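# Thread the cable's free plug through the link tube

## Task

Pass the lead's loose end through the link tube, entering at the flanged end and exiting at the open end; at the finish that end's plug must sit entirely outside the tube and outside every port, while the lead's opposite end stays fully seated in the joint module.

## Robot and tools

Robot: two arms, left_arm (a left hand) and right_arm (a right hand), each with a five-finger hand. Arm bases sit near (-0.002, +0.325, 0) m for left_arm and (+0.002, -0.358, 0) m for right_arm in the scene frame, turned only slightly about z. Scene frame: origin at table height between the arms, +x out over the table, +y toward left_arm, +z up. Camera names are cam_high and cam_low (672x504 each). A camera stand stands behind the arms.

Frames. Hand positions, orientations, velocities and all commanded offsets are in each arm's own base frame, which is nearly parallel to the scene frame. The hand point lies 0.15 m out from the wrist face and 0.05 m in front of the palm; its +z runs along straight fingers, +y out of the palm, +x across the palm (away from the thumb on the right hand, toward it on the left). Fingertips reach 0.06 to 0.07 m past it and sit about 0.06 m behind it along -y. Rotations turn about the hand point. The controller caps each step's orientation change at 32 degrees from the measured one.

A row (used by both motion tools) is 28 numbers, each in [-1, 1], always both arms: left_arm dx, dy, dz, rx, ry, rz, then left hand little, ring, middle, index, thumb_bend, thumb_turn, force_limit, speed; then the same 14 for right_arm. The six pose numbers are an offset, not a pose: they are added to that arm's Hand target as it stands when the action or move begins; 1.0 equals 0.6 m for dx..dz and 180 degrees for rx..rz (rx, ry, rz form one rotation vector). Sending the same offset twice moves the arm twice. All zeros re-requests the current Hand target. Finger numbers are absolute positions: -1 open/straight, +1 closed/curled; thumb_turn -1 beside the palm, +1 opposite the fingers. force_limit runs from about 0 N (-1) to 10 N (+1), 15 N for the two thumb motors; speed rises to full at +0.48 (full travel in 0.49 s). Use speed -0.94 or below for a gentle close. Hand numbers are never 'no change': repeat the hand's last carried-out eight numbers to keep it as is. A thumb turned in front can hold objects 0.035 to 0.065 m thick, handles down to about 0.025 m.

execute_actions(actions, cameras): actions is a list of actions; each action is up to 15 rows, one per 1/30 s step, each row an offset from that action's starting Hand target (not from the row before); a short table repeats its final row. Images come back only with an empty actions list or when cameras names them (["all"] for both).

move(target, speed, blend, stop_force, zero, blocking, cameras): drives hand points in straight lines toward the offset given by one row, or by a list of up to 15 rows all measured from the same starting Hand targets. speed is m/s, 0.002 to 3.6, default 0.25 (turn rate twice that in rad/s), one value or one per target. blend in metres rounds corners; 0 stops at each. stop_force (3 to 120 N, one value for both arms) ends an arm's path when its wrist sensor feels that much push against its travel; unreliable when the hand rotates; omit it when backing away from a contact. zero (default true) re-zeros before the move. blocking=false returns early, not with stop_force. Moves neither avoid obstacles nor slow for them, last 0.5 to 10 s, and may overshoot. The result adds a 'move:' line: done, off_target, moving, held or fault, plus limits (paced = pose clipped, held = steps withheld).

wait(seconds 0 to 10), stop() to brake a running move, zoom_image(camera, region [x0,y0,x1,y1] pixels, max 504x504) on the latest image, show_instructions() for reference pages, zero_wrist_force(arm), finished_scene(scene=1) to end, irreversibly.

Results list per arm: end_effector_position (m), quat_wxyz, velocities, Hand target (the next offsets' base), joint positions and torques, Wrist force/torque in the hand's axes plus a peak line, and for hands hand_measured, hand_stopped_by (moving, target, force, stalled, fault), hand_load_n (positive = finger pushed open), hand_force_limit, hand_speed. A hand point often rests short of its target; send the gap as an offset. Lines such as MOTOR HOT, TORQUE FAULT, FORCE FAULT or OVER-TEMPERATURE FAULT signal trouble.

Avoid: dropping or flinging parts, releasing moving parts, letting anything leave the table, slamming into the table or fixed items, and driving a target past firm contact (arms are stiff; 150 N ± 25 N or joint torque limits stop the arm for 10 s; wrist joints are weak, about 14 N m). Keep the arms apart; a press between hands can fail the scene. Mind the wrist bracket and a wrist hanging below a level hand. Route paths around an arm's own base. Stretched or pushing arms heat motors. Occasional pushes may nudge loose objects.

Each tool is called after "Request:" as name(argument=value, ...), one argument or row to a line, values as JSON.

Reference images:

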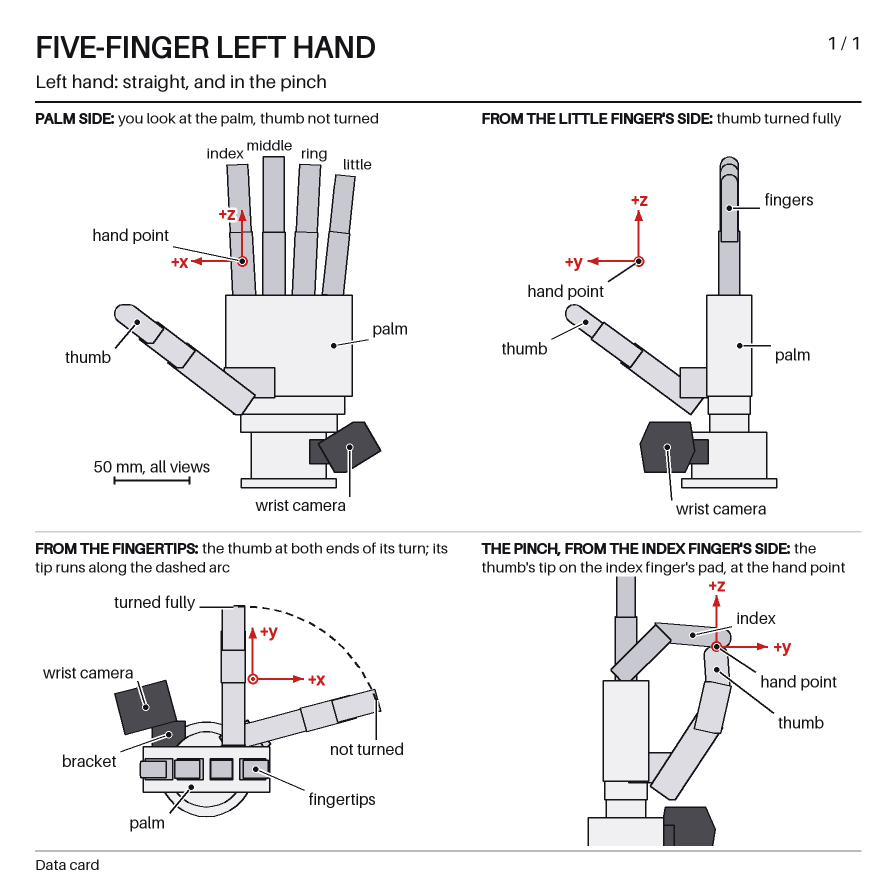

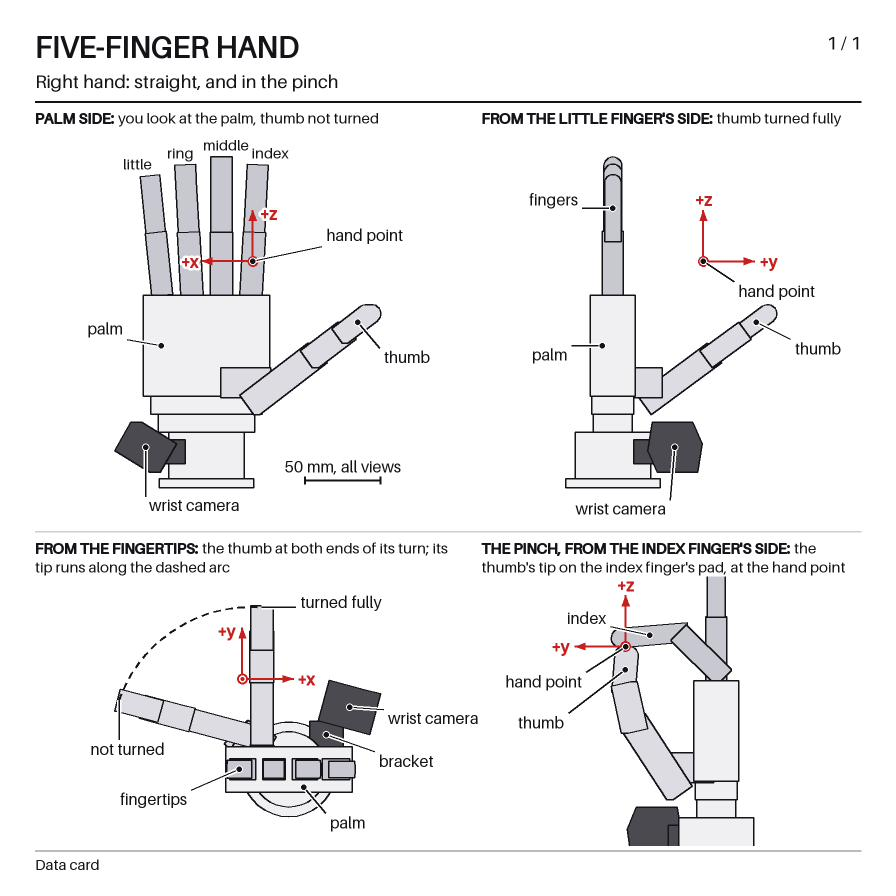

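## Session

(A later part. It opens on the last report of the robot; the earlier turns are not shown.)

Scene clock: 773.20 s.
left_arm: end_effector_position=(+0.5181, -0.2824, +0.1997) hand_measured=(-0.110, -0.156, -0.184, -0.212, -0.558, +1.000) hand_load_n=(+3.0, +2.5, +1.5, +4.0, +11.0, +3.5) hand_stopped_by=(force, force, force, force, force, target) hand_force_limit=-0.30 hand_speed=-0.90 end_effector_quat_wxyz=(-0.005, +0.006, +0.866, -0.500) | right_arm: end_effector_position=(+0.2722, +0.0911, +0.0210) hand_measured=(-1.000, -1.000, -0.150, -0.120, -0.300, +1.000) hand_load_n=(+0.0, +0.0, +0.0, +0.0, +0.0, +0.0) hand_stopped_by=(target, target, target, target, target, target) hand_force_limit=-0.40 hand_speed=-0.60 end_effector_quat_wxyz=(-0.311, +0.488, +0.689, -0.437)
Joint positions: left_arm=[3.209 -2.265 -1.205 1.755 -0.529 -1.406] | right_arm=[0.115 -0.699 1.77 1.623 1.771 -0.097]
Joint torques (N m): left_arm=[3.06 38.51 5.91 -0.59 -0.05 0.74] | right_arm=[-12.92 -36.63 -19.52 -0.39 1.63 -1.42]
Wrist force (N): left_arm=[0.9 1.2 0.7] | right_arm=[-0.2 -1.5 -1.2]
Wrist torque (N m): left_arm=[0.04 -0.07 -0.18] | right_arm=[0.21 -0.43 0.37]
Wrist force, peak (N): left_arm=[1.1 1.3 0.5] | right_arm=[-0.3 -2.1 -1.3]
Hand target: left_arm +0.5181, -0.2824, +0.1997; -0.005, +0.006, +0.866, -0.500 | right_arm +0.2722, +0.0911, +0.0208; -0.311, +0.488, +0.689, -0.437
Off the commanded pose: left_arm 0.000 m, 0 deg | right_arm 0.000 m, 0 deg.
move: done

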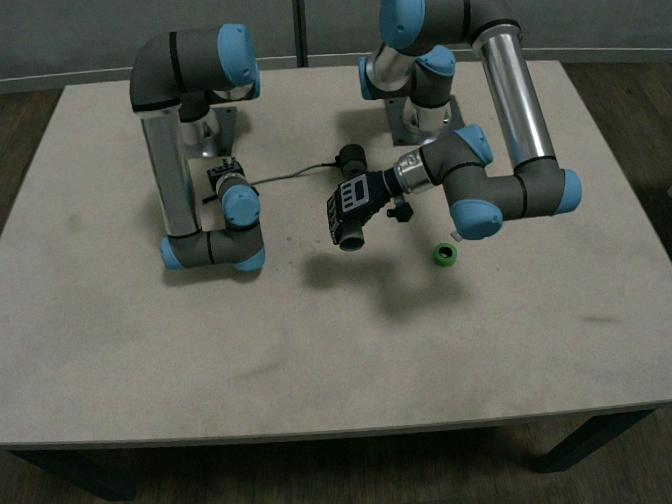

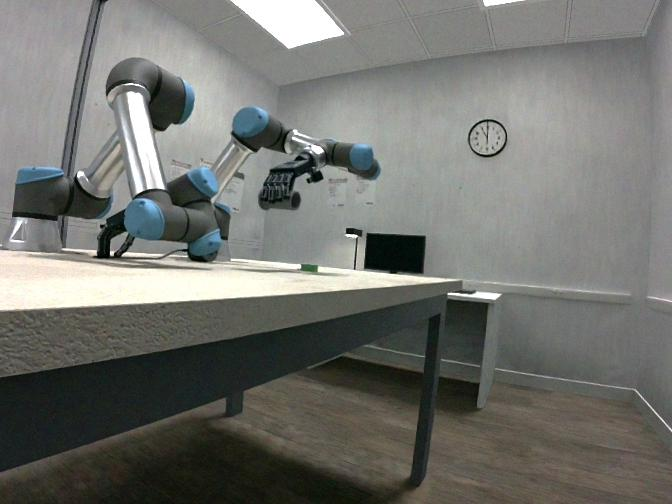

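Request:
move(
  target=[0,0,0,0,0,0, 0.5,0.5,0.5,0.5,0.4,1,-0.3,-0.9, 0,0,0.035,0,0,0, -1,-1,-0.15,-0.9,-0.3,1,-0.4,-0.4],
  speed=0.08,
  cameras=["cam_high","cam_low"],
)

Request:
zoom_image(
  camera="cam_high",
  region=[190, 150, 250, 220],
)

Request:
move(
  target=[0,0,0,0,0,0, 0.5,0.5,0.5,0.5,0.4,1,-0.3,-0.9, 0,0,0,0,0,0, -1,-1,-0.15,-0.12,-0.3,1,-0.4,-0.4],
  speed=0.08,
  cameras=["cam_high","cam_low"],
)

Request:
zoom_image(
  camera="cam_high",
  region=[190, 150, 250, 220],
)

Scene clock: 796.33 s.
left_arm: end_effector_position=(+0.5181, -0.2824, +0.1997) hand_measured=(-0.110, -0.156, -0.184, -0.212, -0.558, +1.000) hand_load_n=(+3.0, +2.5, +2.0, +4.0, +11.5, +3.5) hand_stopped_by=(force, force, force, force, force, target) hand_force_limit=-0.30 hand_speed=-0.90 end_effector_quat_wxyz=(-0.005, +0.006, +0.866, -0.500) | right_arm: end_effector_position=(+0.2722, +0.0911, +0.0417) hand_measured=(-1.000, -1.000, -0.150, -0.900, -0.300, +1.000) hand_load_n=(+0.0, +0.0, +0.0, +0.0, +0.0, +0.0) hand_stopped_by=(target, target, target, target, target, target) hand_force_limit=-0.40 hand_speed=-0.40 end_effector_quat_wxyz=(-0.311, +0.488, +0.689, -0.437)
Joint positions: left_arm=[3.209 -2.265 -1.205 1.755 -0.529 -1.406] | right_arm=[0.115 -0.742 1.777 1.659 1.771 -0.097]
Joint torques (N m): left_arm=[2.92 38.42 5.92 -0.56 -0.09 0.58] | right_arm=[-11.05 -48.75 4.3 5.78 1.26 -1.36]
Wrist force (N): left_arm=[0.7 1.2 0.6] | right_arm=[-0.2 -1.5 -1.3]
Wrist torque (N m): left_arm=[0.05 -0.04 -0.20] | right_arm=[0.22 -0.45 0.36]
Wrist force, peak (N): left_arm=[0.9 1.3 0.9] | right_arm=[-0.4 -1.9 -1.4]
Hand target: left_arm +0.5181, -0.2824, +0.1997; -0.005, +0.006, +0.866, -0.500 | right_arm +0.2722, +0.0911, +0.0418; -0.311, +0.488, +0.689, -0.437
Off the commanded pose: left_arm 0.000 m, 0 deg | right_arm 0.000 m, 0 deg.
move: done

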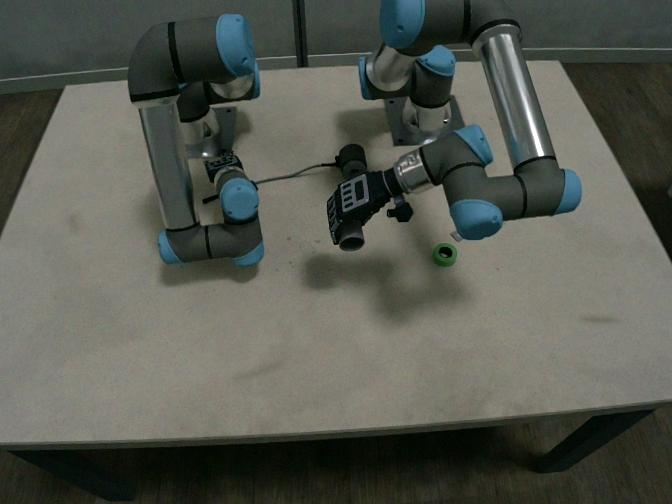

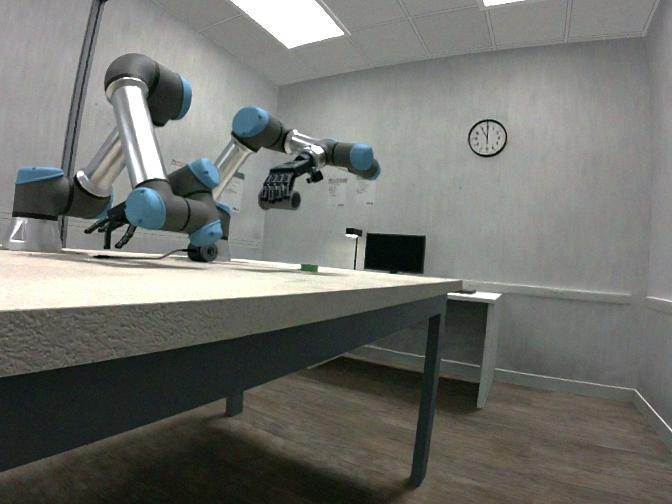

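Scaled by 7.200 from the camera's 672x504 image, which has a finer 960x720 frame.

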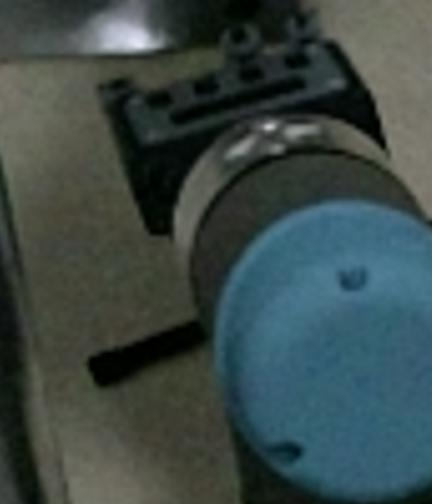

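Scene clock: 797.10 s.
left_arm: end_effector_position=(+0.5181, -0.2824, +0.1997) hand_measured=(-0.110, -0.156, -0.184, -0.212, -0.558, +1.000) hand_load_n=(+3.0, +2.5, +2.0, +4.0, +11.0, +3.5) hand_stopped_by=(force, force, force, force, force, target) hand_force_limit=-0.30 hand_speed=-0.90 end_effector_quat_wxyz=(-0.005, +0.006, +0.866, -0.500) | right_arm: end_effector_position=(+0.2722, +0.0911, +0.0419) hand_measured=(-1.000, -1.000, -0.150, -0.120, -0.300, +1.000) hand_load_n=(+0.0, +0.0, +0.0, +0.0, +0.0, +0.0) hand_stopped_by=(target, target, target, target, target, target) hand_force_limit=-0.40 hand_speed=-0.40 end_effector_quat_wxyz=(-0.311, +0.488, +0.689, -0.437)
Joint positions: left_arm=[3.209 -2.265 -1.205 1.755 -0.529 -1.406] | right_arm=[0.115 -0.743 1.777 1.659 1.771 -0.097]
Joint torques (N m): left_arm=[3.04 38.52 5.6 -0.71 -0.02 0.61] | right_arm=[-8.46 -50.42 2.37 4.91 0.19 -1.34]
Wrist force (N): left_arm=[0.7 1.0 0.7] | right_arm=[-0.2 -1.6 -1.2]
Wrist torque (N m): left_arm=[0.02 -0.04 -0.19] | right_arm=[0.22 -0.44 0.36]
Wrist force, peak (N): left_arm=[0.8 1.3 0.6] | right_arm=[-0.1 -1.6 -1.5]
Hand target: left_arm +0.5181, -0.2824, +0.1997; -0.005, +0.006, +0.866, -0.500 | right_arm +0.2722, +0.0911, +0.0418; -0.311, +0.488, +0.689, -0.437
Off the commanded pose: left_arm 0.000 m, 0 deg | right_arm 0.000 m, 0 deg.
move: done

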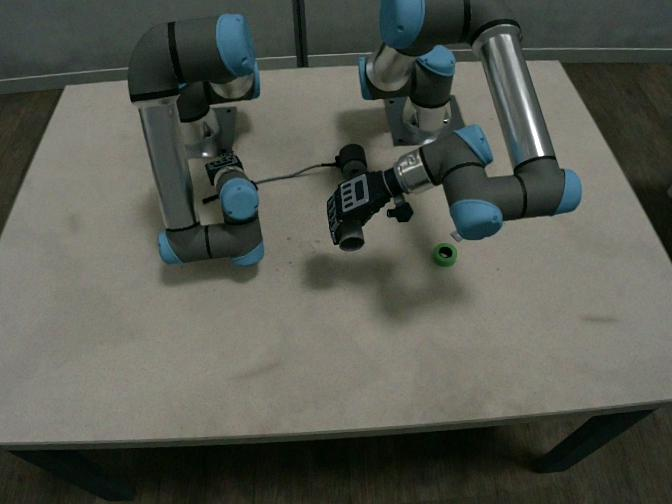

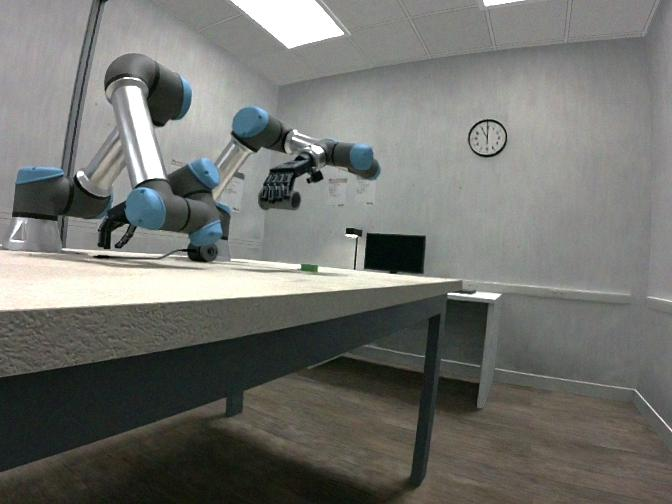

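Scaled by 7.200 from the camera's 672x504 image, which has a finer 960x720 frame.

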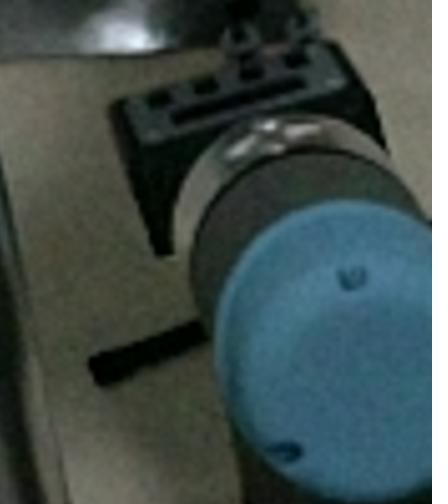

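Request:
move(
  target=[
    [0,0,0,0,0,0, 0.5,0.5,0.5,0.5,0.4,1,-0.3,-0.9, 0,0,-0.035,0,0,0, -1,-1,-0.15,-0.12,-0.3,1,-0.4,-0.4],
    [0,0,0,0,0,0, 0.5,0.5,0.5,0.5,0.4,1,-0.3,-0.9, 0,0,-0.035,0,0,0, -1,-1,-0.02,0,-0.27,1,-0.4,-0.4],
    [0,0,0,0,0,0, 0.5,0.5,0.5,0.5,0.4,1,-0.3,-0.9, 0,0,-0.0398,0,0,0, -1,-1,-0.02,0,-0.27,1,-0.4,-0.4],
  ],
  speed=0.05,
  cameras=["cam_high","cam_low"],
)

Request:
zoom_image(
  camera="cam_low",
  region=[80, 220, 140, 270],
)

Request:
zoom_image(
  camera="cam_high",
  region=[190, 170, 250, 220],
)

Scene clock: 820.03 s.
left_arm: end_effector_position=(+0.5181, -0.2824, +0.1997) hand_measured=(-0.110, -0.156, -0.184, -0.212, -0.558, +1.000) hand_load_n=(+3.0, +2.5, +2.0, +4.5, +11.0, +3.0) hand_stopped_by=(force, force, force, force, force, target) hand_force_limit=-0.30 hand_speed=-0.90 end_effector_quat_wxyz=(-0.005, +0.006, +0.866, -0.500) | right_arm: end_effector_position=(+0.2722, +0.0911, +0.0181) hand_measured=(-1.000, -1.000, -0.020, +0.000, -0.270, +1.000) hand_load_n=(+0.0, +0.0, -5.0, -0.5, +0.0, +0.0) hand_stopped_by=(target, target, target, target, target, target) hand_force_limit=-0.40 hand_speed=-0.40 end_effector_quat_wxyz=(-0.311, +0.488, +0.689, -0.437)
Joint positions: left_arm=[3.209 -2.265 -1.205 1.755 -0.529 -1.406] | right_arm=[0.115 -0.693 1.768 1.618 1.771 -0.097]
Joint torques (N m): left_arm=[3.04 38.83 6.46 -0.67 -0.01 0.55] | right_arm=[13.25 -30.53 -18.71 -2.09 0.66 -0.93]
Wrist force (N): left_arm=[0.6 1.3 0.8] | right_arm=[-1.6 -13.0 -9.7]
Wrist torque (N m): left_arm=[0.05 -0.02 -0.21] | right_arm=[0.13 -0.28 0.12]
Wrist force, peak (N): left_arm=[1.0 1.4 0.7] | right_arm=[-1.6 -14.2 -10.6]
Hand target: left_arm +0.5181, -0.2824, +0.1997; -0.005, +0.006, +0.866, -0.500 | right_arm +0.2722, +0.0911, +0.0180; -0.311, +0.488, +0.689, -0.437
Off the commanded pose: left_arm 0.000 m, 0 deg | right_arm 0.000 m, 0 deg.
move: done

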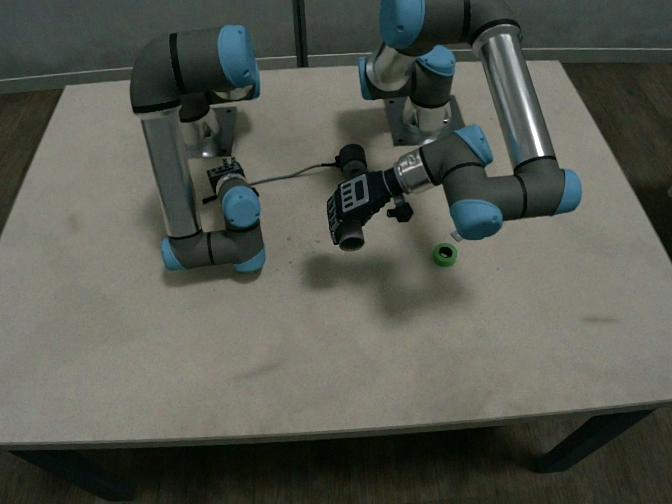

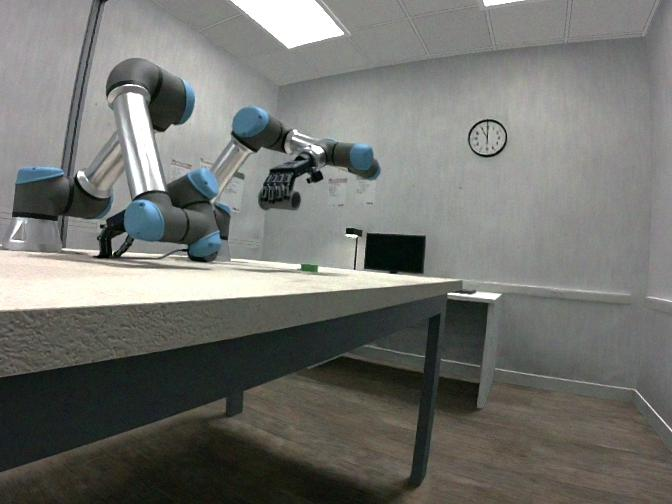

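Scaled by 8.400 from the camera's 672x504 image, which has a finer 960x720 frame.

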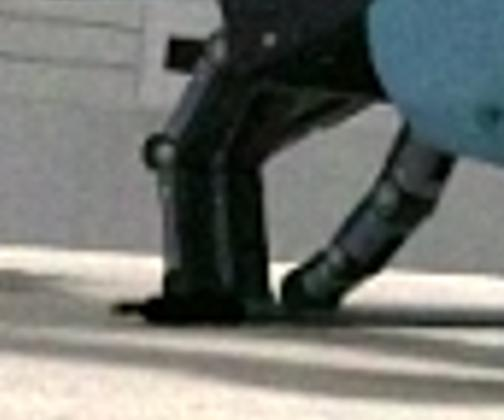

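Scaled by 8.400 from the camera's 672x504 image, which has a finer 960x720 frame.

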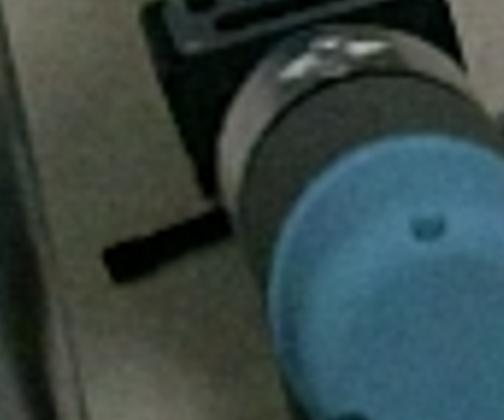

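Request:
move(
  target=[
    [0,0,0,0,0,0, 0.5,0.5,0.5,0.5,0.4,1,-0.3,-0.9, 0,0,0.05,0,0,0, -1,-1,-0.02,0,-0.27,1,-0.4,-0.4],
    [0,0,0,0,0,0, 0.5,0.5,0.5,0.5,0.4,1,-0.3,-0.9, 0,0,0.5533,0,0,0, -1,-1,-0.02,0,-0.27,1,-0.4,-0.4],
    [0,0,0,0,0,0, 0.5,0.5,0.5,0.5,0.4,1,-0.3,-0.9, -0.0558,-0.2005,0.5702,0,0,-0.1958, -1,-1,-0.02,0,-0.27,1,-0.4,-0.4],
  ],
  speed=[0.08,0.25,0.3],
  blend=[0,0.03,0],
  cameras=["cam_high","cam_low"],
)

Scene clock: 965.70 s.
left_arm: end_effector_position=(+0.5181, -0.2824, +0.1997) hand_measured=(-0.110, -0.156, -0.184, -0.212, -0.558, +1.000) hand_load_n=(+3.5, +2.5, +1.5, +4.0, +11.0, +3.0) hand_stopped_by=(force, force, force, force, force, target) hand_force_limit=-0.30 hand_speed=-0.90 end_effector_quat_wxyz=(-0.005, +0.006, +0.866, -0.500) | right_arm: end_effector_position=(+0.2388, -0.0291, +0.3601) hand_measured=(-1.000, -1.000, -0.020, +0.000, -0.270, +1.000) hand_load_n=(+0.0, +0.0, +0.0, +0.0, +0.5, +0.0) hand_stopped_by=(target, target, target, target, target, target) hand_force_limit=-0.40 hand_speed=-0.40 end_effector_quat_wxyz=(-0.429, +0.673, +0.509, -0.323)
Joint positions: left_arm=[3.209 -2.265 -1.205 1.755 -0.529 -1.406] | right_arm=[-0.429 -1.33 1.707 2.322 1.707 -0.066]
Joint torques (N m): left_arm=[2.45 38.72 6.01 -0.59 0.03 0.45] | right_arm=[-13.08 -36.69 -3.5 5.59 0.98 -1.03]
Wrist force (N): left_arm=[0.8 1.2 0.8] | right_arm=[-0.3 -2.0 -1.4]
Wrist torque (N m): left_arm=[0.03 -0.04 -0.20] | right_arm=[0.21 -0.43 0.26]
Wrist force, peak (N): left_arm=[1.0 1.4 0.6] | right_arm=[-1.7 -14.2 -10.8]
Hand target: left_arm +0.5181, -0.2824, +0.1997; -0.005, +0.006, +0.866, -0.500 | right_arm +0.2387, -0.0292, +0.3601; -0.429, +0.673, +0.509, -0.323
Off the commanded pose: left_arm 0.000 m, 0 deg | right_arm 0.000 m, 0 deg.
move: done

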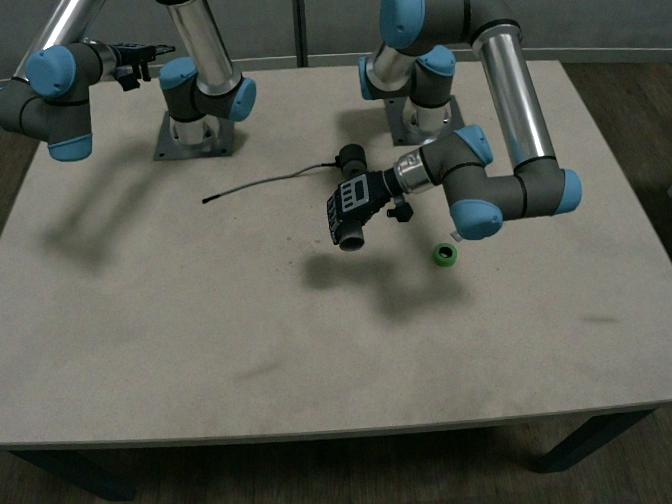

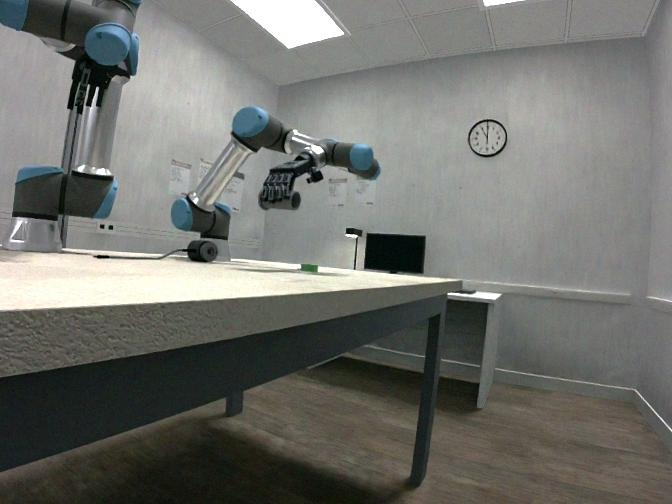

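Request:
move(
  target=[
    [0,0,0,0,0,0, 0.5,0.5,0.5,0.5,0.4,1,-0.3,-0.9, 0.0883,0.1910,0.0008,0.0624,-0.0286,-0.1461, -1,-1,-0.02,0,-0.27,1,-0.4,-0.4],
    [0,0,0,0,0,0, 0.5,0.5,0.5,0.5,0.4,1,-0.3,-0.9, 0.2470,0.3175,0.0437,0.1240,-0.0567,-0.2901, -1,-1,-0.02,0,-0.27,1,-0.4,-0.4],
    [0,0,0,0,0,0, 0.5,0.5,0.5,0.5,0.4,1,-0.3,-0.9, 0.3797,0.3523,0.0937,0.1671,-0.0764,-0.3909, -1,-1,-0.02,0,-0.27,1,-0.4,-0.4],
  ],
  speed=0.4,
  blend=[0.01,0.01,0],
)

Scene clock: 985.23 s.
left_arm: end_effector_position=(+0.5181, -0.2824, +0.1997) hand_measured=(-0.110, -0.156, -0.184, -0.212, -0.558, +1.000) hand_load_n=(+3.0, +2.5, +2.0, +4.0, +11.0, +3.5) hand_stopped_by=(force, force, force, force, force, target) hand_force_limit=-0.30 hand_speed=-0.90 end_effector_quat_wxyz=(-0.005, +0.006, +0.866, -0.500) | right_arm: end_effector_position=(+0.4665, +0.1822, +0.4163) hand_measured=(-1.000, -1.000, -0.020, +0.000, -0.270, +1.000) hand_load_n=(+0.0, +0.0, +0.0, +0.0, +0.0, +0.0) hand_stopped_by=(target, target, target, target, target, target) hand_force_limit=-0.40 hand_speed=-0.40 end_effector_quat_wxyz=(-0.624, +0.745, +0.140, +0.190)
Joint positions: left_arm=[3.209 -2.265 -1.205 1.755 -0.529 -1.406] | right_arm=[-0.427 -1.33 1.708 2.313 0.349 -0.055]
Joint torques (N m): left_arm=[2.25 38.49 5.85 -0.71 0.09 0.31] | right_arm=[15.81 -22.19 -29.29 -1.03 -1.52 0.96]
Wrist force (N): left_arm=[0.7 1.0 0.5] | right_arm=[0.1 -2.0 -1.4]
Wrist torque (N m): left_arm=[0.02 -0.04 -0.19] | right_arm=[0.26 -0.27 0.21]
Wrist force, peak (N): left_arm=[0.9 1.4 0.8] | right_arm=[-0.3 -2.4 -2.0]
Hand target: left_arm +0.5181, -0.2824, +0.1997; -0.005, +0.006, +0.866, -0.500 | right_arm +0.4666, +0.1822, +0.4163; -0.624, +0.745, +0.139, +0.190
Off the commanded pose: left_arm 0.000 m, 0 deg | right_arm 0.000 m, 0 deg.
move: done

Request:
move(
  target=[
    [0,0,0,0,0,0, 0.5,0.5,0.5,0.5,0.4,1,-0.3,-0.9, 0.1325,-0.0150,0.0595,0.0431,-0.0197,-0.1008, -1,-1,-0.02,0,-0.27,1,-0.4,-0.4],
    [0,0,0,0,0,0, 0.5,0.5,0.5,0.5,0.4,1,-0.3,-0.9, 0.2485,-0.0782,0.1215,0.0862,-0.0394,-0.2016, -1,-1,-0.02,0,-0.27,1,-0.4,-0.4],
  ],
  speed=0.3,
  blend=[0.005,0],
)

Scene clock: 991.83 s.
left_arm: end_effector_position=(+0.5181, -0.2824, +0.1997) hand_measured=(-0.110, -0.156, -0.184, -0.212, -0.558, +1.000) hand_load_n=(+3.0, +2.5, +1.5, +4.0, +11.0, +3.0) hand_stopped_by=(force, force, force, force, force, target) hand_force_limit=-0.30 hand_speed=-0.90 end_effector_quat_wxyz=(-0.005, +0.006, +0.866, -0.500) | right_arm: end_effector_position=(+0.6156, +0.1353, +0.4892) hand_measured=(-1.000, -1.000, -0.020, +0.000, -0.270, +1.000) hand_load_n=(+0.0, -0.5, +0.0, +0.0, +0.0, +0.0) hand_stopped_by=(target, target, target, target, target, target) hand_force_limit=-0.40 hand_speed=-0.40 end_effector_quat_wxyz=(+0.617, -0.649, +0.087, -0.436)
Joint positions: left_arm=[3.209 -2.265 -1.205 1.755 -0.529 -1.406] | right_arm=[-0.425 -1.334 1.715 2.334 -0.353 -0.078]
Joint torques (N m): left_arm=[1.86 39.22 5.73 -0.71 0.11 0.25] | right_arm=[15.87 -23.25 -29.18 3.24 -1.66 -1.75]
Wrist force (N): left_arm=[0.6 0.9 0.5] | right_arm=[0.3 -2.0 -0.4]
Wrist torque (N m): left_arm=[0.02 -0.04 -0.19] | right_arm=[0.28 -0.26 0.30]
Wrist force, peak (N): left_arm=[0.9 1.3 0.9] | right_arm=[0.1 -2.4 -1.5]
Hand target: left_arm +0.5181, -0.2824, +0.1997; -0.005, +0.006, +0.866, -0.500 | right_arm +0.6157, +0.1353, +0.4892; +0.617, -0.649, +0.088, -0.436
Off the commanded pose: left_arm 0.000 m, 0 deg | right_arm 0.000 m, 0 deg.
move: done

Request:
move(
  target=[
    [0,0,0,0,0,0, 0.5,0.5,0.5,0.5,0.4,1,-0.3,-0.9, 0.1270,-0.2152,0.0963,0.0800,-0.0366,-0.1872, -1,-1,-0.02,0,-0.27,1,-0.4,-0.4],
    [0,0,0,0,0,0, 0.5,0.5,0.5,0.5,0.4,1,-0.3,-0.9, 0.1115,-0.4475,0.1352,0.1503,-0.0688,-0.3518, -1,-1,-0.02,0,-0.27,1,-0.4,-0.4],
  ],
  speed=0.4,
  blend=[0.01,0],
)

Scene clock: 1022.97 s.
left_arm: end_effector_position=(+0.5181, -0.2824, +0.1997) hand_measured=(-0.110, -0.156, -0.184, -0.212, -0.558, +1.000) hand_load_n=(+3.0, +2.5, +1.5, +4.0, +11.5, +3.0) hand_stopped_by=(force, force, force, force, force, target) hand_force_limit=-0.30 hand_speed=-0.90 end_effector_quat_wxyz=(-0.005, +0.006, +0.866, -0.500) | right_arm: end_effector_position=(+0.6825, -0.1331, +0.5703) hand_measured=(-1.000, -1.000, -0.020, +0.000, -0.270, +1.000) hand_load_n=(+0.0, -0.5, +0.0, +0.0, +0.0, +0.0) hand_stopped_by=(target, target, target, target, target, target) hand_force_limit=-0.40 hand_speed=-0.40 end_effector_quat_wxyz=(-0.432, +0.305, -0.442, +0.724)
Joint positions: left_arm=[3.209 -2.265 -1.205 1.755 -0.529 -1.406] | right_arm=[-0.423 -1.33 1.707 2.327 -1.576 -0.068]
Joint torques (N m): left_arm=[2.29 38.76 5.56 -0.74 0.09 0.14] | right_arm=[15.22 -24.08 -30.6 2.24 -1.08 -1.42]
Wrist force (N): left_arm=[0.9 1.2 0.8] | right_arm=[-0.3 -2.3 0.0]
Wrist torque (N m): left_arm=[0.03 -0.06 -0.19] | right_arm=[0.22 -0.27 0.30]
Wrist force, peak (N): left_arm=[0.8 1.4 0.8] | right_arm=[0.3 -2.7 -0.3]
Hand target: left_arm +0.5181, -0.2824, +0.1997; -0.005, +0.006, +0.866, -0.500 | right_arm +0.6826, -0.1332, +0.5703; -0.432, +0.305, -0.442, +0.724
Off the commanded pose: left_arm 0.000 m, 0 deg | right_arm 0.000 m, 0 deg.
move: done

Request:
move(
  target=[
    [0,0,0,0,0,0, 0.5,0.5,0.5,0.5,0.4,1,-0.3,-0.9, -0.0082,0.0765,0.0833,0.2743,-0.1255,0.1418, -1,-1,-0.02,0,-0.27,1,-0.4,-0.4],
    [0,0,0,0,0,0, 0.5,0.5,0.5,0.5,0.4,1,-0.3,-0.9, -0.0673,0.0522,0.1768,0.5487,-0.2510,0.2835, -1,-1,-0.02,0,-0.27,1,-0.4,-0.4],
    [0,0,0,0,0,0, 0.5,0.5,0.5,0.5,0.4,1,-0.3,-0.9, -0.1188,-0.0483,0.1870,0.8148,-0.3727,0.4210, -1,-1,-0.02,0,-0.27,1,-0.4,-0.4],
  ],
  speed=0.5,
  blend=[0.01,0.01,0],
)

Scene clock: 1040.80 s.
left_arm: end_effector_position=(+0.5181, -0.2824, +0.1997) hand_measured=(-0.110, -0.156, -0.184, -0.212, -0.558, +1.000) hand_load_n=(+3.5, +2.0, +1.5, +4.0, +11.0, +3.0) hand_stopped_by=(force, force, force, force, force, target) hand_force_limit=-0.30 hand_speed=-0.90 end_effector_quat_wxyz=(-0.005, +0.006, +0.866, -0.500) | right_arm: end_effector_position=(+0.6113, -0.1622, +0.6825) hand_measured=(-1.000, -1.000, -0.020, +0.000, -0.270, +1.000) hand_load_n=(+0.0, +0.0, +0.0, +0.0, +0.0, +0.0) hand_stopped_by=(target, target, target, target, target, target) hand_force_limit=-0.40 hand_speed=-0.40 end_effector_quat_wxyz=(+0.732, +0.435, +0.311, +0.422)
Joint positions: left_arm=[3.209 -2.265 -1.205 1.755 -0.529 -1.406] | right_arm=[-0.433 -1.327 1.71 2.317 -1.567 3.046]
Joint torques (N m): left_arm=[1.99 39.06 5.8 -0.67 0.15 0.02] | right_arm=[-12.98 -39.27 -6.18 2.2 0.92 1.05]
Wrist force (N): left_arm=[0.8 1.2 0.6] | right_arm=[-1.3 -0.4 1.2]
Wrist torque (N m): left_arm=[0.05 -0.05 -0.19] | right_arm=[-0.24 -0.04 -0.17]
Wrist force, peak (N): left_arm=[0.9 1.2 1.1] | right_arm=[-0.9 -2.8 0.4]
Hand target: left_arm +0.5181, -0.2824, +0.1997; -0.005, +0.006, +0.866, -0.500 | right_arm +0.6113, -0.1622, +0.6825; +0.732, +0.435, +0.311, +0.422
Off the commanded pose: left_arm 0.000 m, 0 deg | right_arm 0.000 m, 0 deg.
move: done

Request:
move(
  target=[
    [0,0,0,0,0,0, 0.5,0.5,0.5,0.5,0.4,1,-0.3,-0.9, -0.1402,0.0605,0.0738,-0.1274,-0.2778,0, -1,-1,-0.02,0,-0.27,1,-0.4,-0.4],
    [0,0,0,0,0,0, 0.5,0.5,0.5,0.5,0.4,1,-0.3,-0.9, -0.4472,0.2012,-0.1338,-0.2548,-0.5555,0, -1,-1,-0.02,0,-0.27,1,-0.4,-0.4],
    [0,0,0,0,0,0, 0.5,0.5,0.5,0.5,0.4,1,-0.3,-0.9, -0.4683,0.2110,-0.5293,-0.3822,-0.8333,0, -1,-1,-0.02,0,-0.27,1,-0.4,-0.4],
  ],
  speed=0.5,
  blend=[0.02,0.02,0],
  cameras=["all"],
)

Request:
zoom_image(
  camera="cam_high",
  region=[190, 130, 390, 230],
)

Scene clock: 1064.30 s.
left_arm: end_effector_position=(+0.5181, -0.2824, +0.1997) hand_measured=(-0.110, -0.156, -0.184, -0.212, -0.558, +1.000) hand_load_n=(+3.0, +2.5, +1.5, +4.0, +11.0, +3.5) hand_stopped_by=(force, force, force, force, force, target) hand_force_limit=-0.30 hand_speed=-0.90 end_effector_quat_wxyz=(-0.005, +0.006, +0.866, -0.500) | right_arm: end_effector_position=(+0.3304, -0.0356, +0.3650) hand_measured=(-1.000, -1.000, -0.020, +0.000, -0.270, +1.000) hand_load_n=(+0.0, +0.0, +0.0, +0.0, +0.0, +0.0) hand_stopped_by=(target, target, target, target, target, target) hand_force_limit=-0.40 hand_speed=-0.40 end_effector_quat_wxyz=(-0.555, +0.626, +0.445, -0.319)
Joint positions: left_arm=[3.209 -2.265 -1.205 1.755 -0.529 -1.406] | right_arm=[-0.436 -1.237 1.222 -0.166 -1.576 3.044]
Joint torques (N m): left_arm=[1.44 39.22 6.02 -0.74 0.21 -0.12] | right_arm=[-12.99 -42.03 -5.94 -1.37 -0.95 -1.02]
Wrist force (N): left_arm=[0.9 1.0 0.6] | right_arm=[-0.5 -2.0 -1.6]
Wrist torque (N m): left_arm=[0.02 -0.07 -0.18] | right_arm=[0.33 -0.28 0.36]
Wrist force, peak (N): left_arm=[0.8 1.2 1.1] | right_arm=[-1.5 -1.1 2.9]
Hand target: left_arm +0.5181, -0.2824, +0.1997; -0.005, +0.006, +0.866, -0.500 | right_arm +0.3303, -0.0356, +0.3649; -0.555, +0.626, +0.445, -0.319
Off the commanded pose: left_arm 0.000 m, 0 deg | right_arm 0.000 m, 0 deg.
move: done

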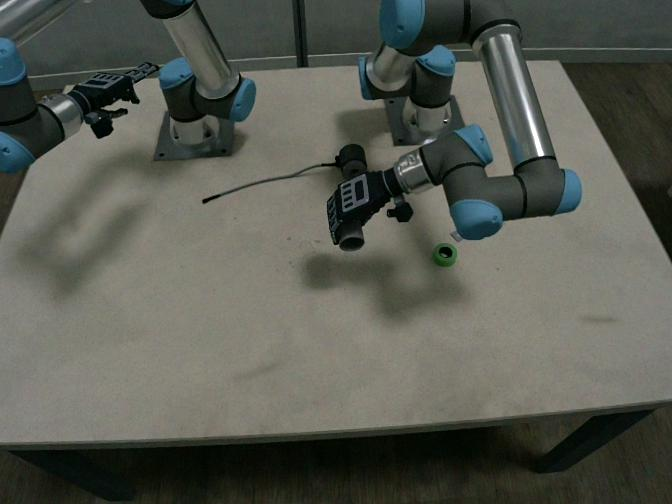

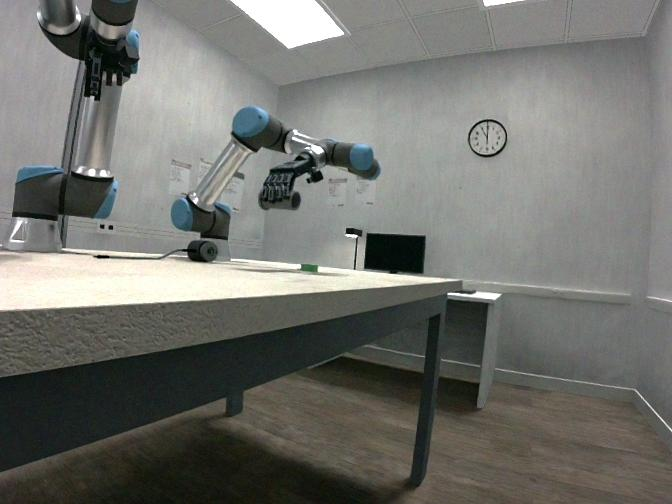

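Scaled by 2.520 from the camera's 672x504 image, which has a finer 960x720 frame.

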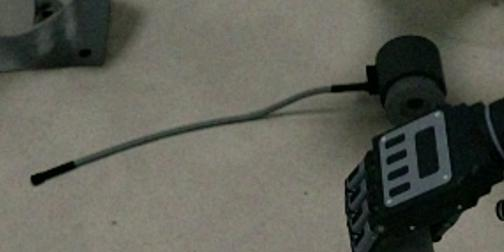

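Request:
zoom_image(
  camera="cam_high",
  region=[196, 176, 256, 212],
)

Scaled by 8.400 from the camera's 672x504 image, which has a finer 960x720 frame.

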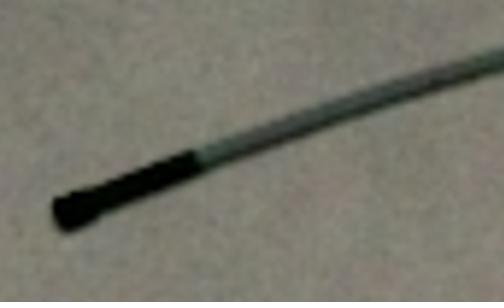

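Request:
move(
  target=[0,0,0,0,0,0, 0.5,0.5,0.5,0.5,0.4,1,-0.3,-0.9, -0.0893,0.2175,-0.4415,-0.0310,-0.0090,0.2620, -1,-1,-0.15,-0.12,-0.3,1,-0.4,-0.4],
  speed=0.25,
  cameras=["all"],
)

Request:
zoom_image(
  camera="cam_low",
  region=[80, 180, 240, 280],
)

Request:
zoom_image(
  camera="cam_high",
  region=[190, 130, 290, 220],
)

Scene clock: 1115.03 s.
left_arm: end_effector_position=(+0.5181, -0.2824, +0.1997) hand_measured=(-0.110, -0.156, -0.184, -0.212, -0.558, +1.000) hand_load_n=(+3.0, +2.5, +2.0, +4.0, +11.0, +3.5) hand_stopped_by=(force, force, force, force, force, target) hand_force_limit=-0.30 hand_speed=-0.90 end_effector_quat_wxyz=(-0.005, +0.006, +0.866, -0.500) | right_arm: end_effector_position=(+0.2767, +0.0949, +0.1002) hand_measured=(-1.000, -1.000, -0.150, -0.120, -0.300, +1.000) hand_load_n=(+0.0, -0.5, +0.0, +0.0, +0.0, +0.0) hand_stopped_by=(target, target, target, target, target, target) hand_force_limit=-0.40 hand_speed=-0.40 end_effector_quat_wxyz=(-0.345, +0.426, +0.650, -0.526)
Joint positions: left_arm=[3.209 -2.265 -1.205 1.755 -0.529 -1.406] | right_arm=[0.167 -1.144 1.806 -0.877 -1.809 3.089]
Joint torques (N m): left_arm=[1.77 39.88 6.2 -0.75 0.23 -0.18] | right_arm=[14.38 -28.83 -2.55 -1.61 -1.12 0.95]
Wrist force (N): left_arm=[0.7 1.3 0.6] | right_arm=[-0.4 -1.9 -1.4]
Wrist torque (N m): left_arm=[0.05 -0.03 -0.20] | right_arm=[0.27 -0.34 0.29]
Wrist force, peak (N): left_arm=[0.8 1.5 0.8] | right_arm=[-0.8 -2.8 -1.9]
Hand target: left_arm +0.5181, -0.2824, +0.1997; -0.005, +0.006, +0.866, -0.500 | right_arm +0.2767, +0.0949, +0.1000; -0.345, +0.426, +0.650, -0.526
Off the commanded pose: left_arm 0.000 m, 0 deg | right_arm 0.000 m, 0 deg.
move: done

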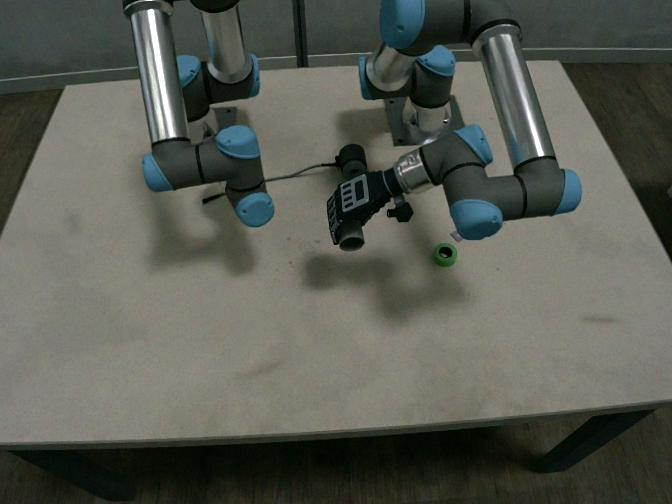

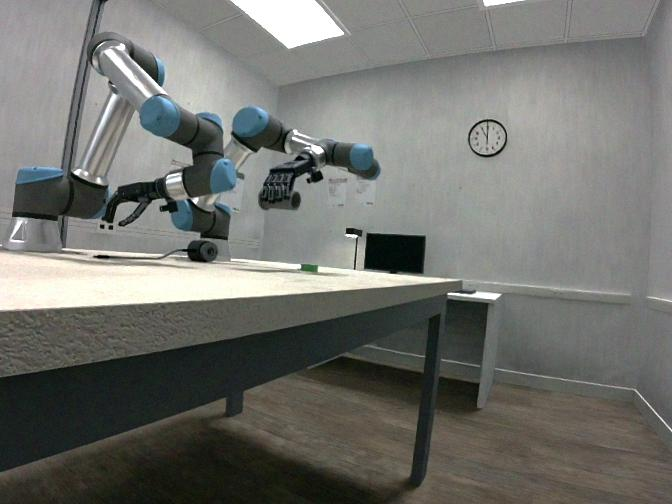

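Scaled by 3.150 from the camera's 672x504 image, which has a finer 960x720 frame.

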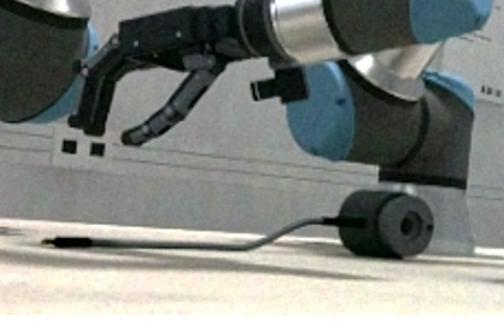

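Scaled by 5.040 from the camera's 672x504 image, which has a finer 960x720 frame.

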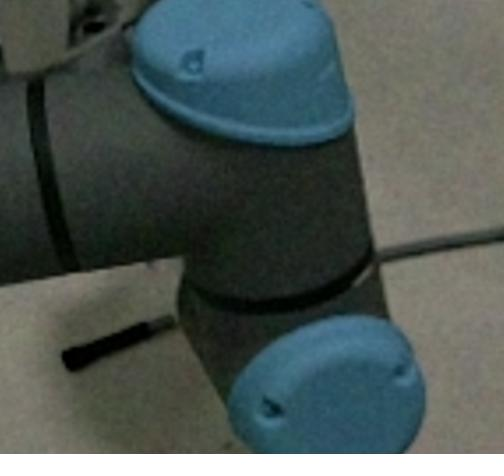

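Request:
move(
  target=[0,0,0,0,0,0, 0.5,0.5,0.5,0.5,0.4,1,-0.3,-0.9, 0,0,-0.1267,0,0,0, -1,-1,-0.15,-0.12,-0.3,1,-0.4,-0.4],
  speed=0.1,
  stop_force=5,
  cameras=["all"],
)

Request:
zoom_image(
  camera="cam_low",
  region=[80, 210, 160, 270],
)

Request:
zoom_image(
  camera="cam_high",
  region=[190, 160, 260, 220],
)

Scene clock: 1121.33 s.
left_arm: end_effector_position=(+0.5181, -0.2824, +0.1997) hand_measured=(-0.110, -0.156, -0.184, -0.212, -0.558, +1.000) hand_load_n=(+3.0, +2.5, +1.5, +4.0, +11.0, +3.5) hand_stopped_by=(force, force, force, force, force, target) hand_force_limit=-0.30 hand_speed=-0.90 end_effector_quat_wxyz=(-0.005, +0.006, +0.866, -0.500) | right_arm: end_effector_position=(+0.2767, +0.0949, +0.0240) hand_measured=(-1.000, -1.000, -0.150, -0.120, -0.300, +1.000) hand_load_n=(+0.0, -0.5, +0.0, -0.5, +0.0, +0.0) hand_stopped_by=(target, target, target, target, target, target) hand_force_limit=-0.40 hand_speed=-0.40 end_effector_quat_wxyz=(-0.345, +0.426, +0.650, -0.526)
Joint positions: left_arm=[3.209 -2.265 -1.205 1.755 -0.529 -1.406] | right_arm=[0.168 -1.017 1.857 -1.054 -1.809 3.09]
Joint torques (N m): left_arm=[1.3 39.74 6.51 -0.77 0.22 -0.26] | right_arm=[9.5 -30.67 0.11 -1.6 -0.94 0.15]
Wrist force (N): left_arm=[0.8 1.2 0.7] | right_arm=[-0.2 -1.7 -1.5]
Wrist torque (N m): left_arm=[0.04 -0.05 -0.19] | right_arm=[0.32 -0.33 0.28]
Wrist force, peak (N): left_arm=[0.9 1.3 1.0] | right_arm=[-0.3 -2.7 -1.6]
Hand target: left_arm +0.5181, -0.2824, +0.1997; -0.005, +0.006, +0.866, -0.500 | right_arm +0.2767, +0.0949, +0.0240; -0.345, +0.426, +0.650, -0.526
Off the commanded pose: left_arm 0.000 m, 0 deg | right_arm 0.000 m, 0 deg.
move: done

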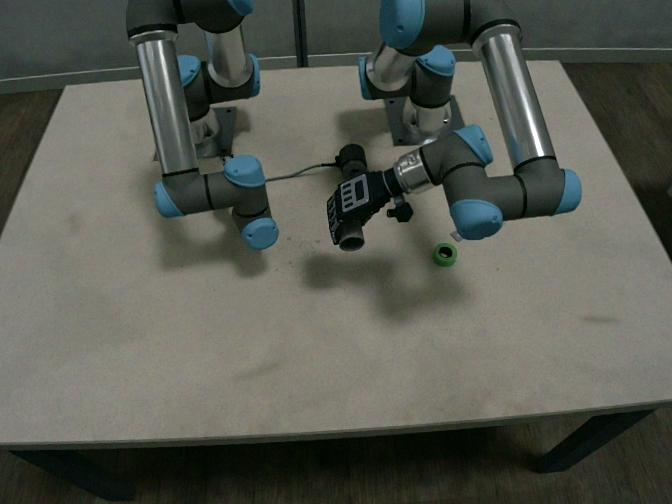

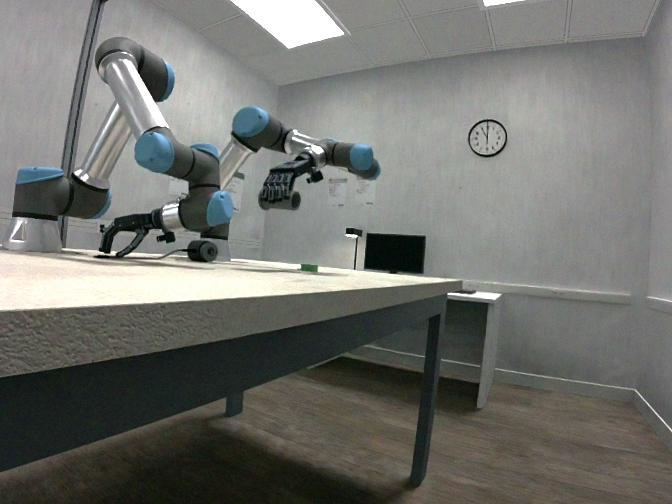

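Scaled by 6.300 from the camera's 672x504 image, which has a finer 960x720 frame.

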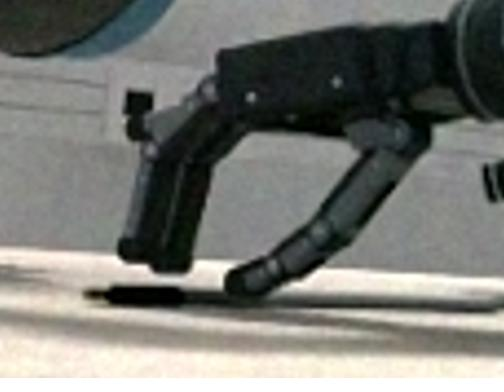

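Scaled by 7.200 from the camera's 672x504 image, which has a finer 960x720 frame.

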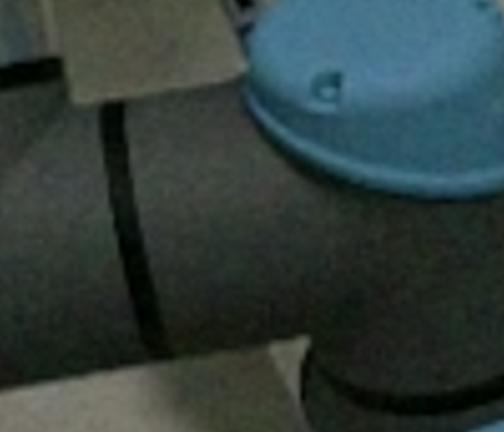

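Request:
move(
  target=[0,0,0,0,0,0, 0.5,0.5,0.5,0.5,0.4,1,-0.3,-0.9, 0,0,-0.0075,0,0,0, -1,-1,-0.15,-0.12,-0.3,1,-0.4,-0.4],
  speed=0.02,
  stop_force=4,
  cameras=["all"],
)

Request:
zoom_image(
  camera="cam_low",
  region=[80, 220, 140, 265],
)

Scene clock: 1136.27 s.
left_arm: end_effector_position=(+0.5181, -0.2824, +0.1997) hand_measured=(-0.110, -0.156, -0.184, -0.212, -0.558, +1.000) hand_load_n=(+3.0, +2.5, +1.5, +4.0, +11.5, +3.5) hand_stopped_by=(force, force, force, force, force, target) hand_force_limit=-0.30 hand_speed=-0.90 end_effector_quat_wxyz=(-0.005, +0.006, +0.866, -0.500) | right_arm: end_effector_position=(+0.2767, +0.0949, +0.0195) hand_measured=(-1.000, -1.000, -0.150, -0.120, -0.300, +1.000) hand_load_n=(+0.0, -0.5, +0.0, +0.0, +0.0, +0.0) hand_stopped_by=(target, target, target, target, target, target) hand_force_limit=-0.40 hand_speed=-0.40 end_effector_quat_wxyz=(-0.345, +0.426, +0.650, -0.526)
Joint positions: left_arm=[3.209 -2.265 -1.205 1.755 -0.529 -1.406] | right_arm=[0.168 -1.009 1.859 -1.065 -1.809 3.089]
Joint torques (N m): left_arm=[0.8 39.54 6.2 -0.84 0.31 -0.36] | right_arm=[-11.62 -30.43 0.2 -1.53 -1.1 -0.91]
Wrist force (N): left_arm=[0.9 0.9 0.6] | right_arm=[-0.2 -2.0 -1.8]
Wrist torque (N m): left_arm=[0.00 -0.07 -0.18] | right_arm=[0.31 -0.33 0.28]
Wrist force, peak (N): left_arm=[0.9 1.4 0.8] | right_arm=[-0.2 -2.1 -2.0]
Hand target: left_arm +0.5181, -0.2824, +0.1997; -0.005, +0.006, +0.866, -0.500 | right_arm +0.2767, +0.0949, +0.0195; -0.345, +0.426, +0.650, -0.526
Off the commanded pose: left_arm 0.000 m, 0 deg | right_arm 0.000 m, 0 deg.
move: done

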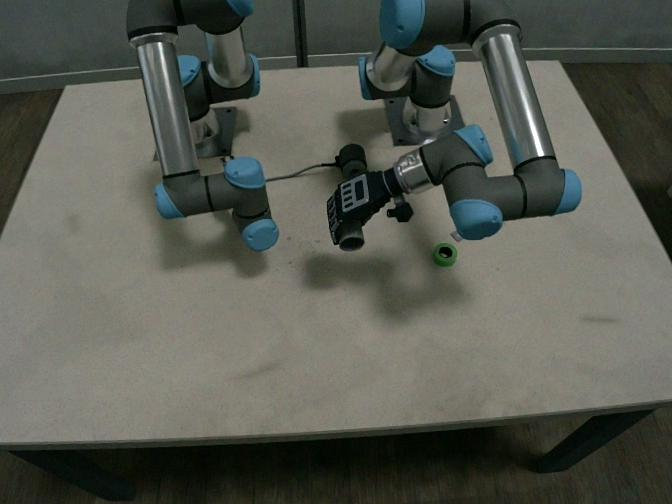

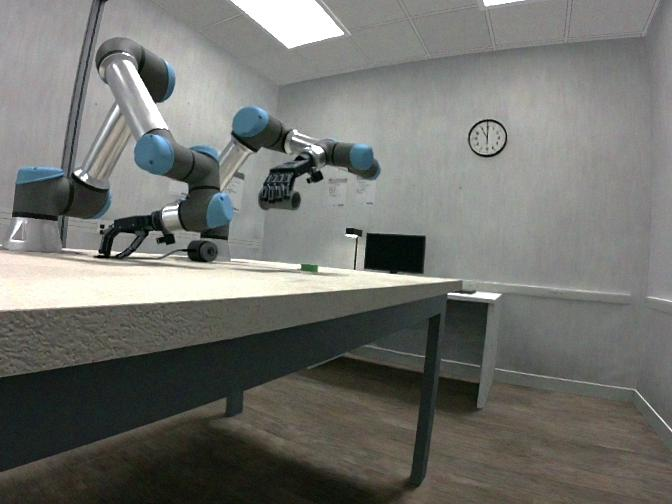

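Scaled by 8.400 from the camera's 672x504 image, which has a finer 960x720 frame.

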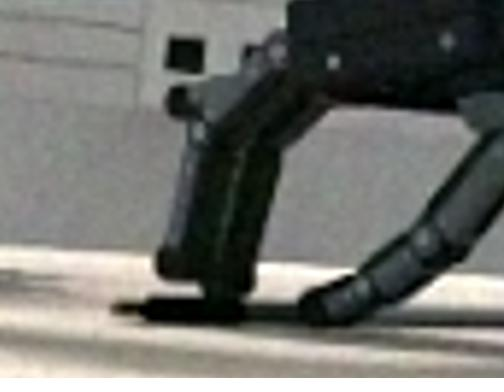

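Request:
move(
  target=[0,0,0,0,0,0, 0.5,0.5,0.5,0.5,0.4,1,-0.3,-0.9, 0,0,0,0,0,0, -1,-1,0.0,0.05,-0.26,1,-0.6,-0.6],
  speed=0.02,
  cameras=["cam_low"],
)

Request:
zoom_image(
  camera="cam_low",
  region=[80, 220, 140, 265],
)

Scene clock: 1140.73 s.
left_arm: end_effector_position=(+0.5181, -0.2824, +0.1997) hand_measured=(-0.110, -0.156, -0.184, -0.212, -0.558, +1.000) hand_load_n=(+3.5, +2.5, +1.5, +4.0, +11.0, +3.5) hand_stopped_by=(force, force, force, force, force, target) hand_force_limit=-0.30 hand_speed=-0.90 end_effector_quat_wxyz=(-0.005, +0.006, +0.866, -0.500) | right_arm: end_effector_position=(+0.2767, +0.0949, +0.0195) hand_measured=(-1.000, -1.000, +0.000, +0.050, -0.260, +1.000) hand_load_n=(+0.0, +0.0, +0.5, +0.0, +0.5, +0.0) hand_stopped_by=(target, target, target, target, target, target) hand_force_limit=-0.60 hand_speed=-0.60 end_effector_quat_wxyz=(-0.345, +0.426, +0.650, -0.526)
Joint positions: left_arm=[3.209 -2.265 -1.205 1.755 -0.529 -1.406] | right_arm=[0.168 -1.009 1.859 -1.065 -1.809 3.089]
Joint torques (N m): left_arm=[0.76 39.65 5.92 -0.79 0.33 -0.44] | right_arm=[-11.52 -30.98 -0.67 -0.67 -0.91 -0.87]
Wrist force (N): left_arm=[0.7 1.3 0.6] | right_arm=[0.1 -2.8 -1.6]
Wrist torque (N m): left_arm=[0.06 -0.04 -0.20] | right_arm=[0.27 -0.37 0.27]
Wrist force, peak (N): left_arm=[0.9 1.4 0.8] | right_arm=[0.1 -2.8 -1.6]
Hand target: left_arm +0.5181, -0.2824, +0.1997; -0.005, +0.006, +0.866, -0.500 | right_arm +0.2767, +0.0949, +0.0195; -0.345, +0.426, +0.650, -0.526
Off the commanded pose: left_arm 0.000 m, 0 deg | right_arm 0.000 m, 0 deg.
move: done
Images, in order (width x height): cam_low 672x504.

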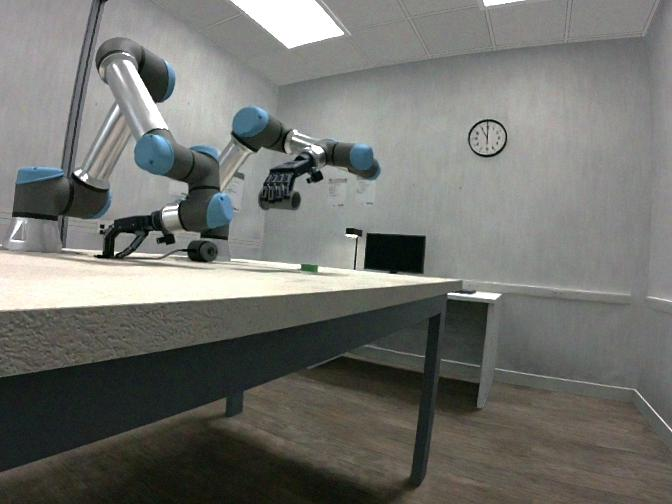

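Scaled by 8.400 from the camera's 672x504 image, which has a finer 960x720 frame.

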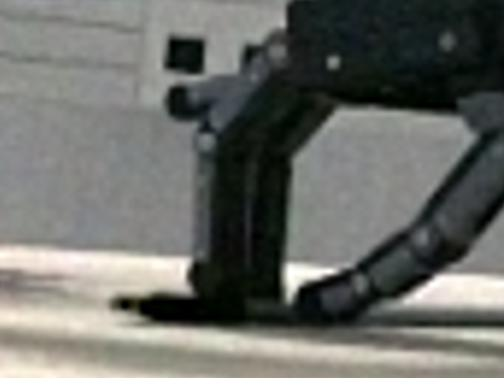

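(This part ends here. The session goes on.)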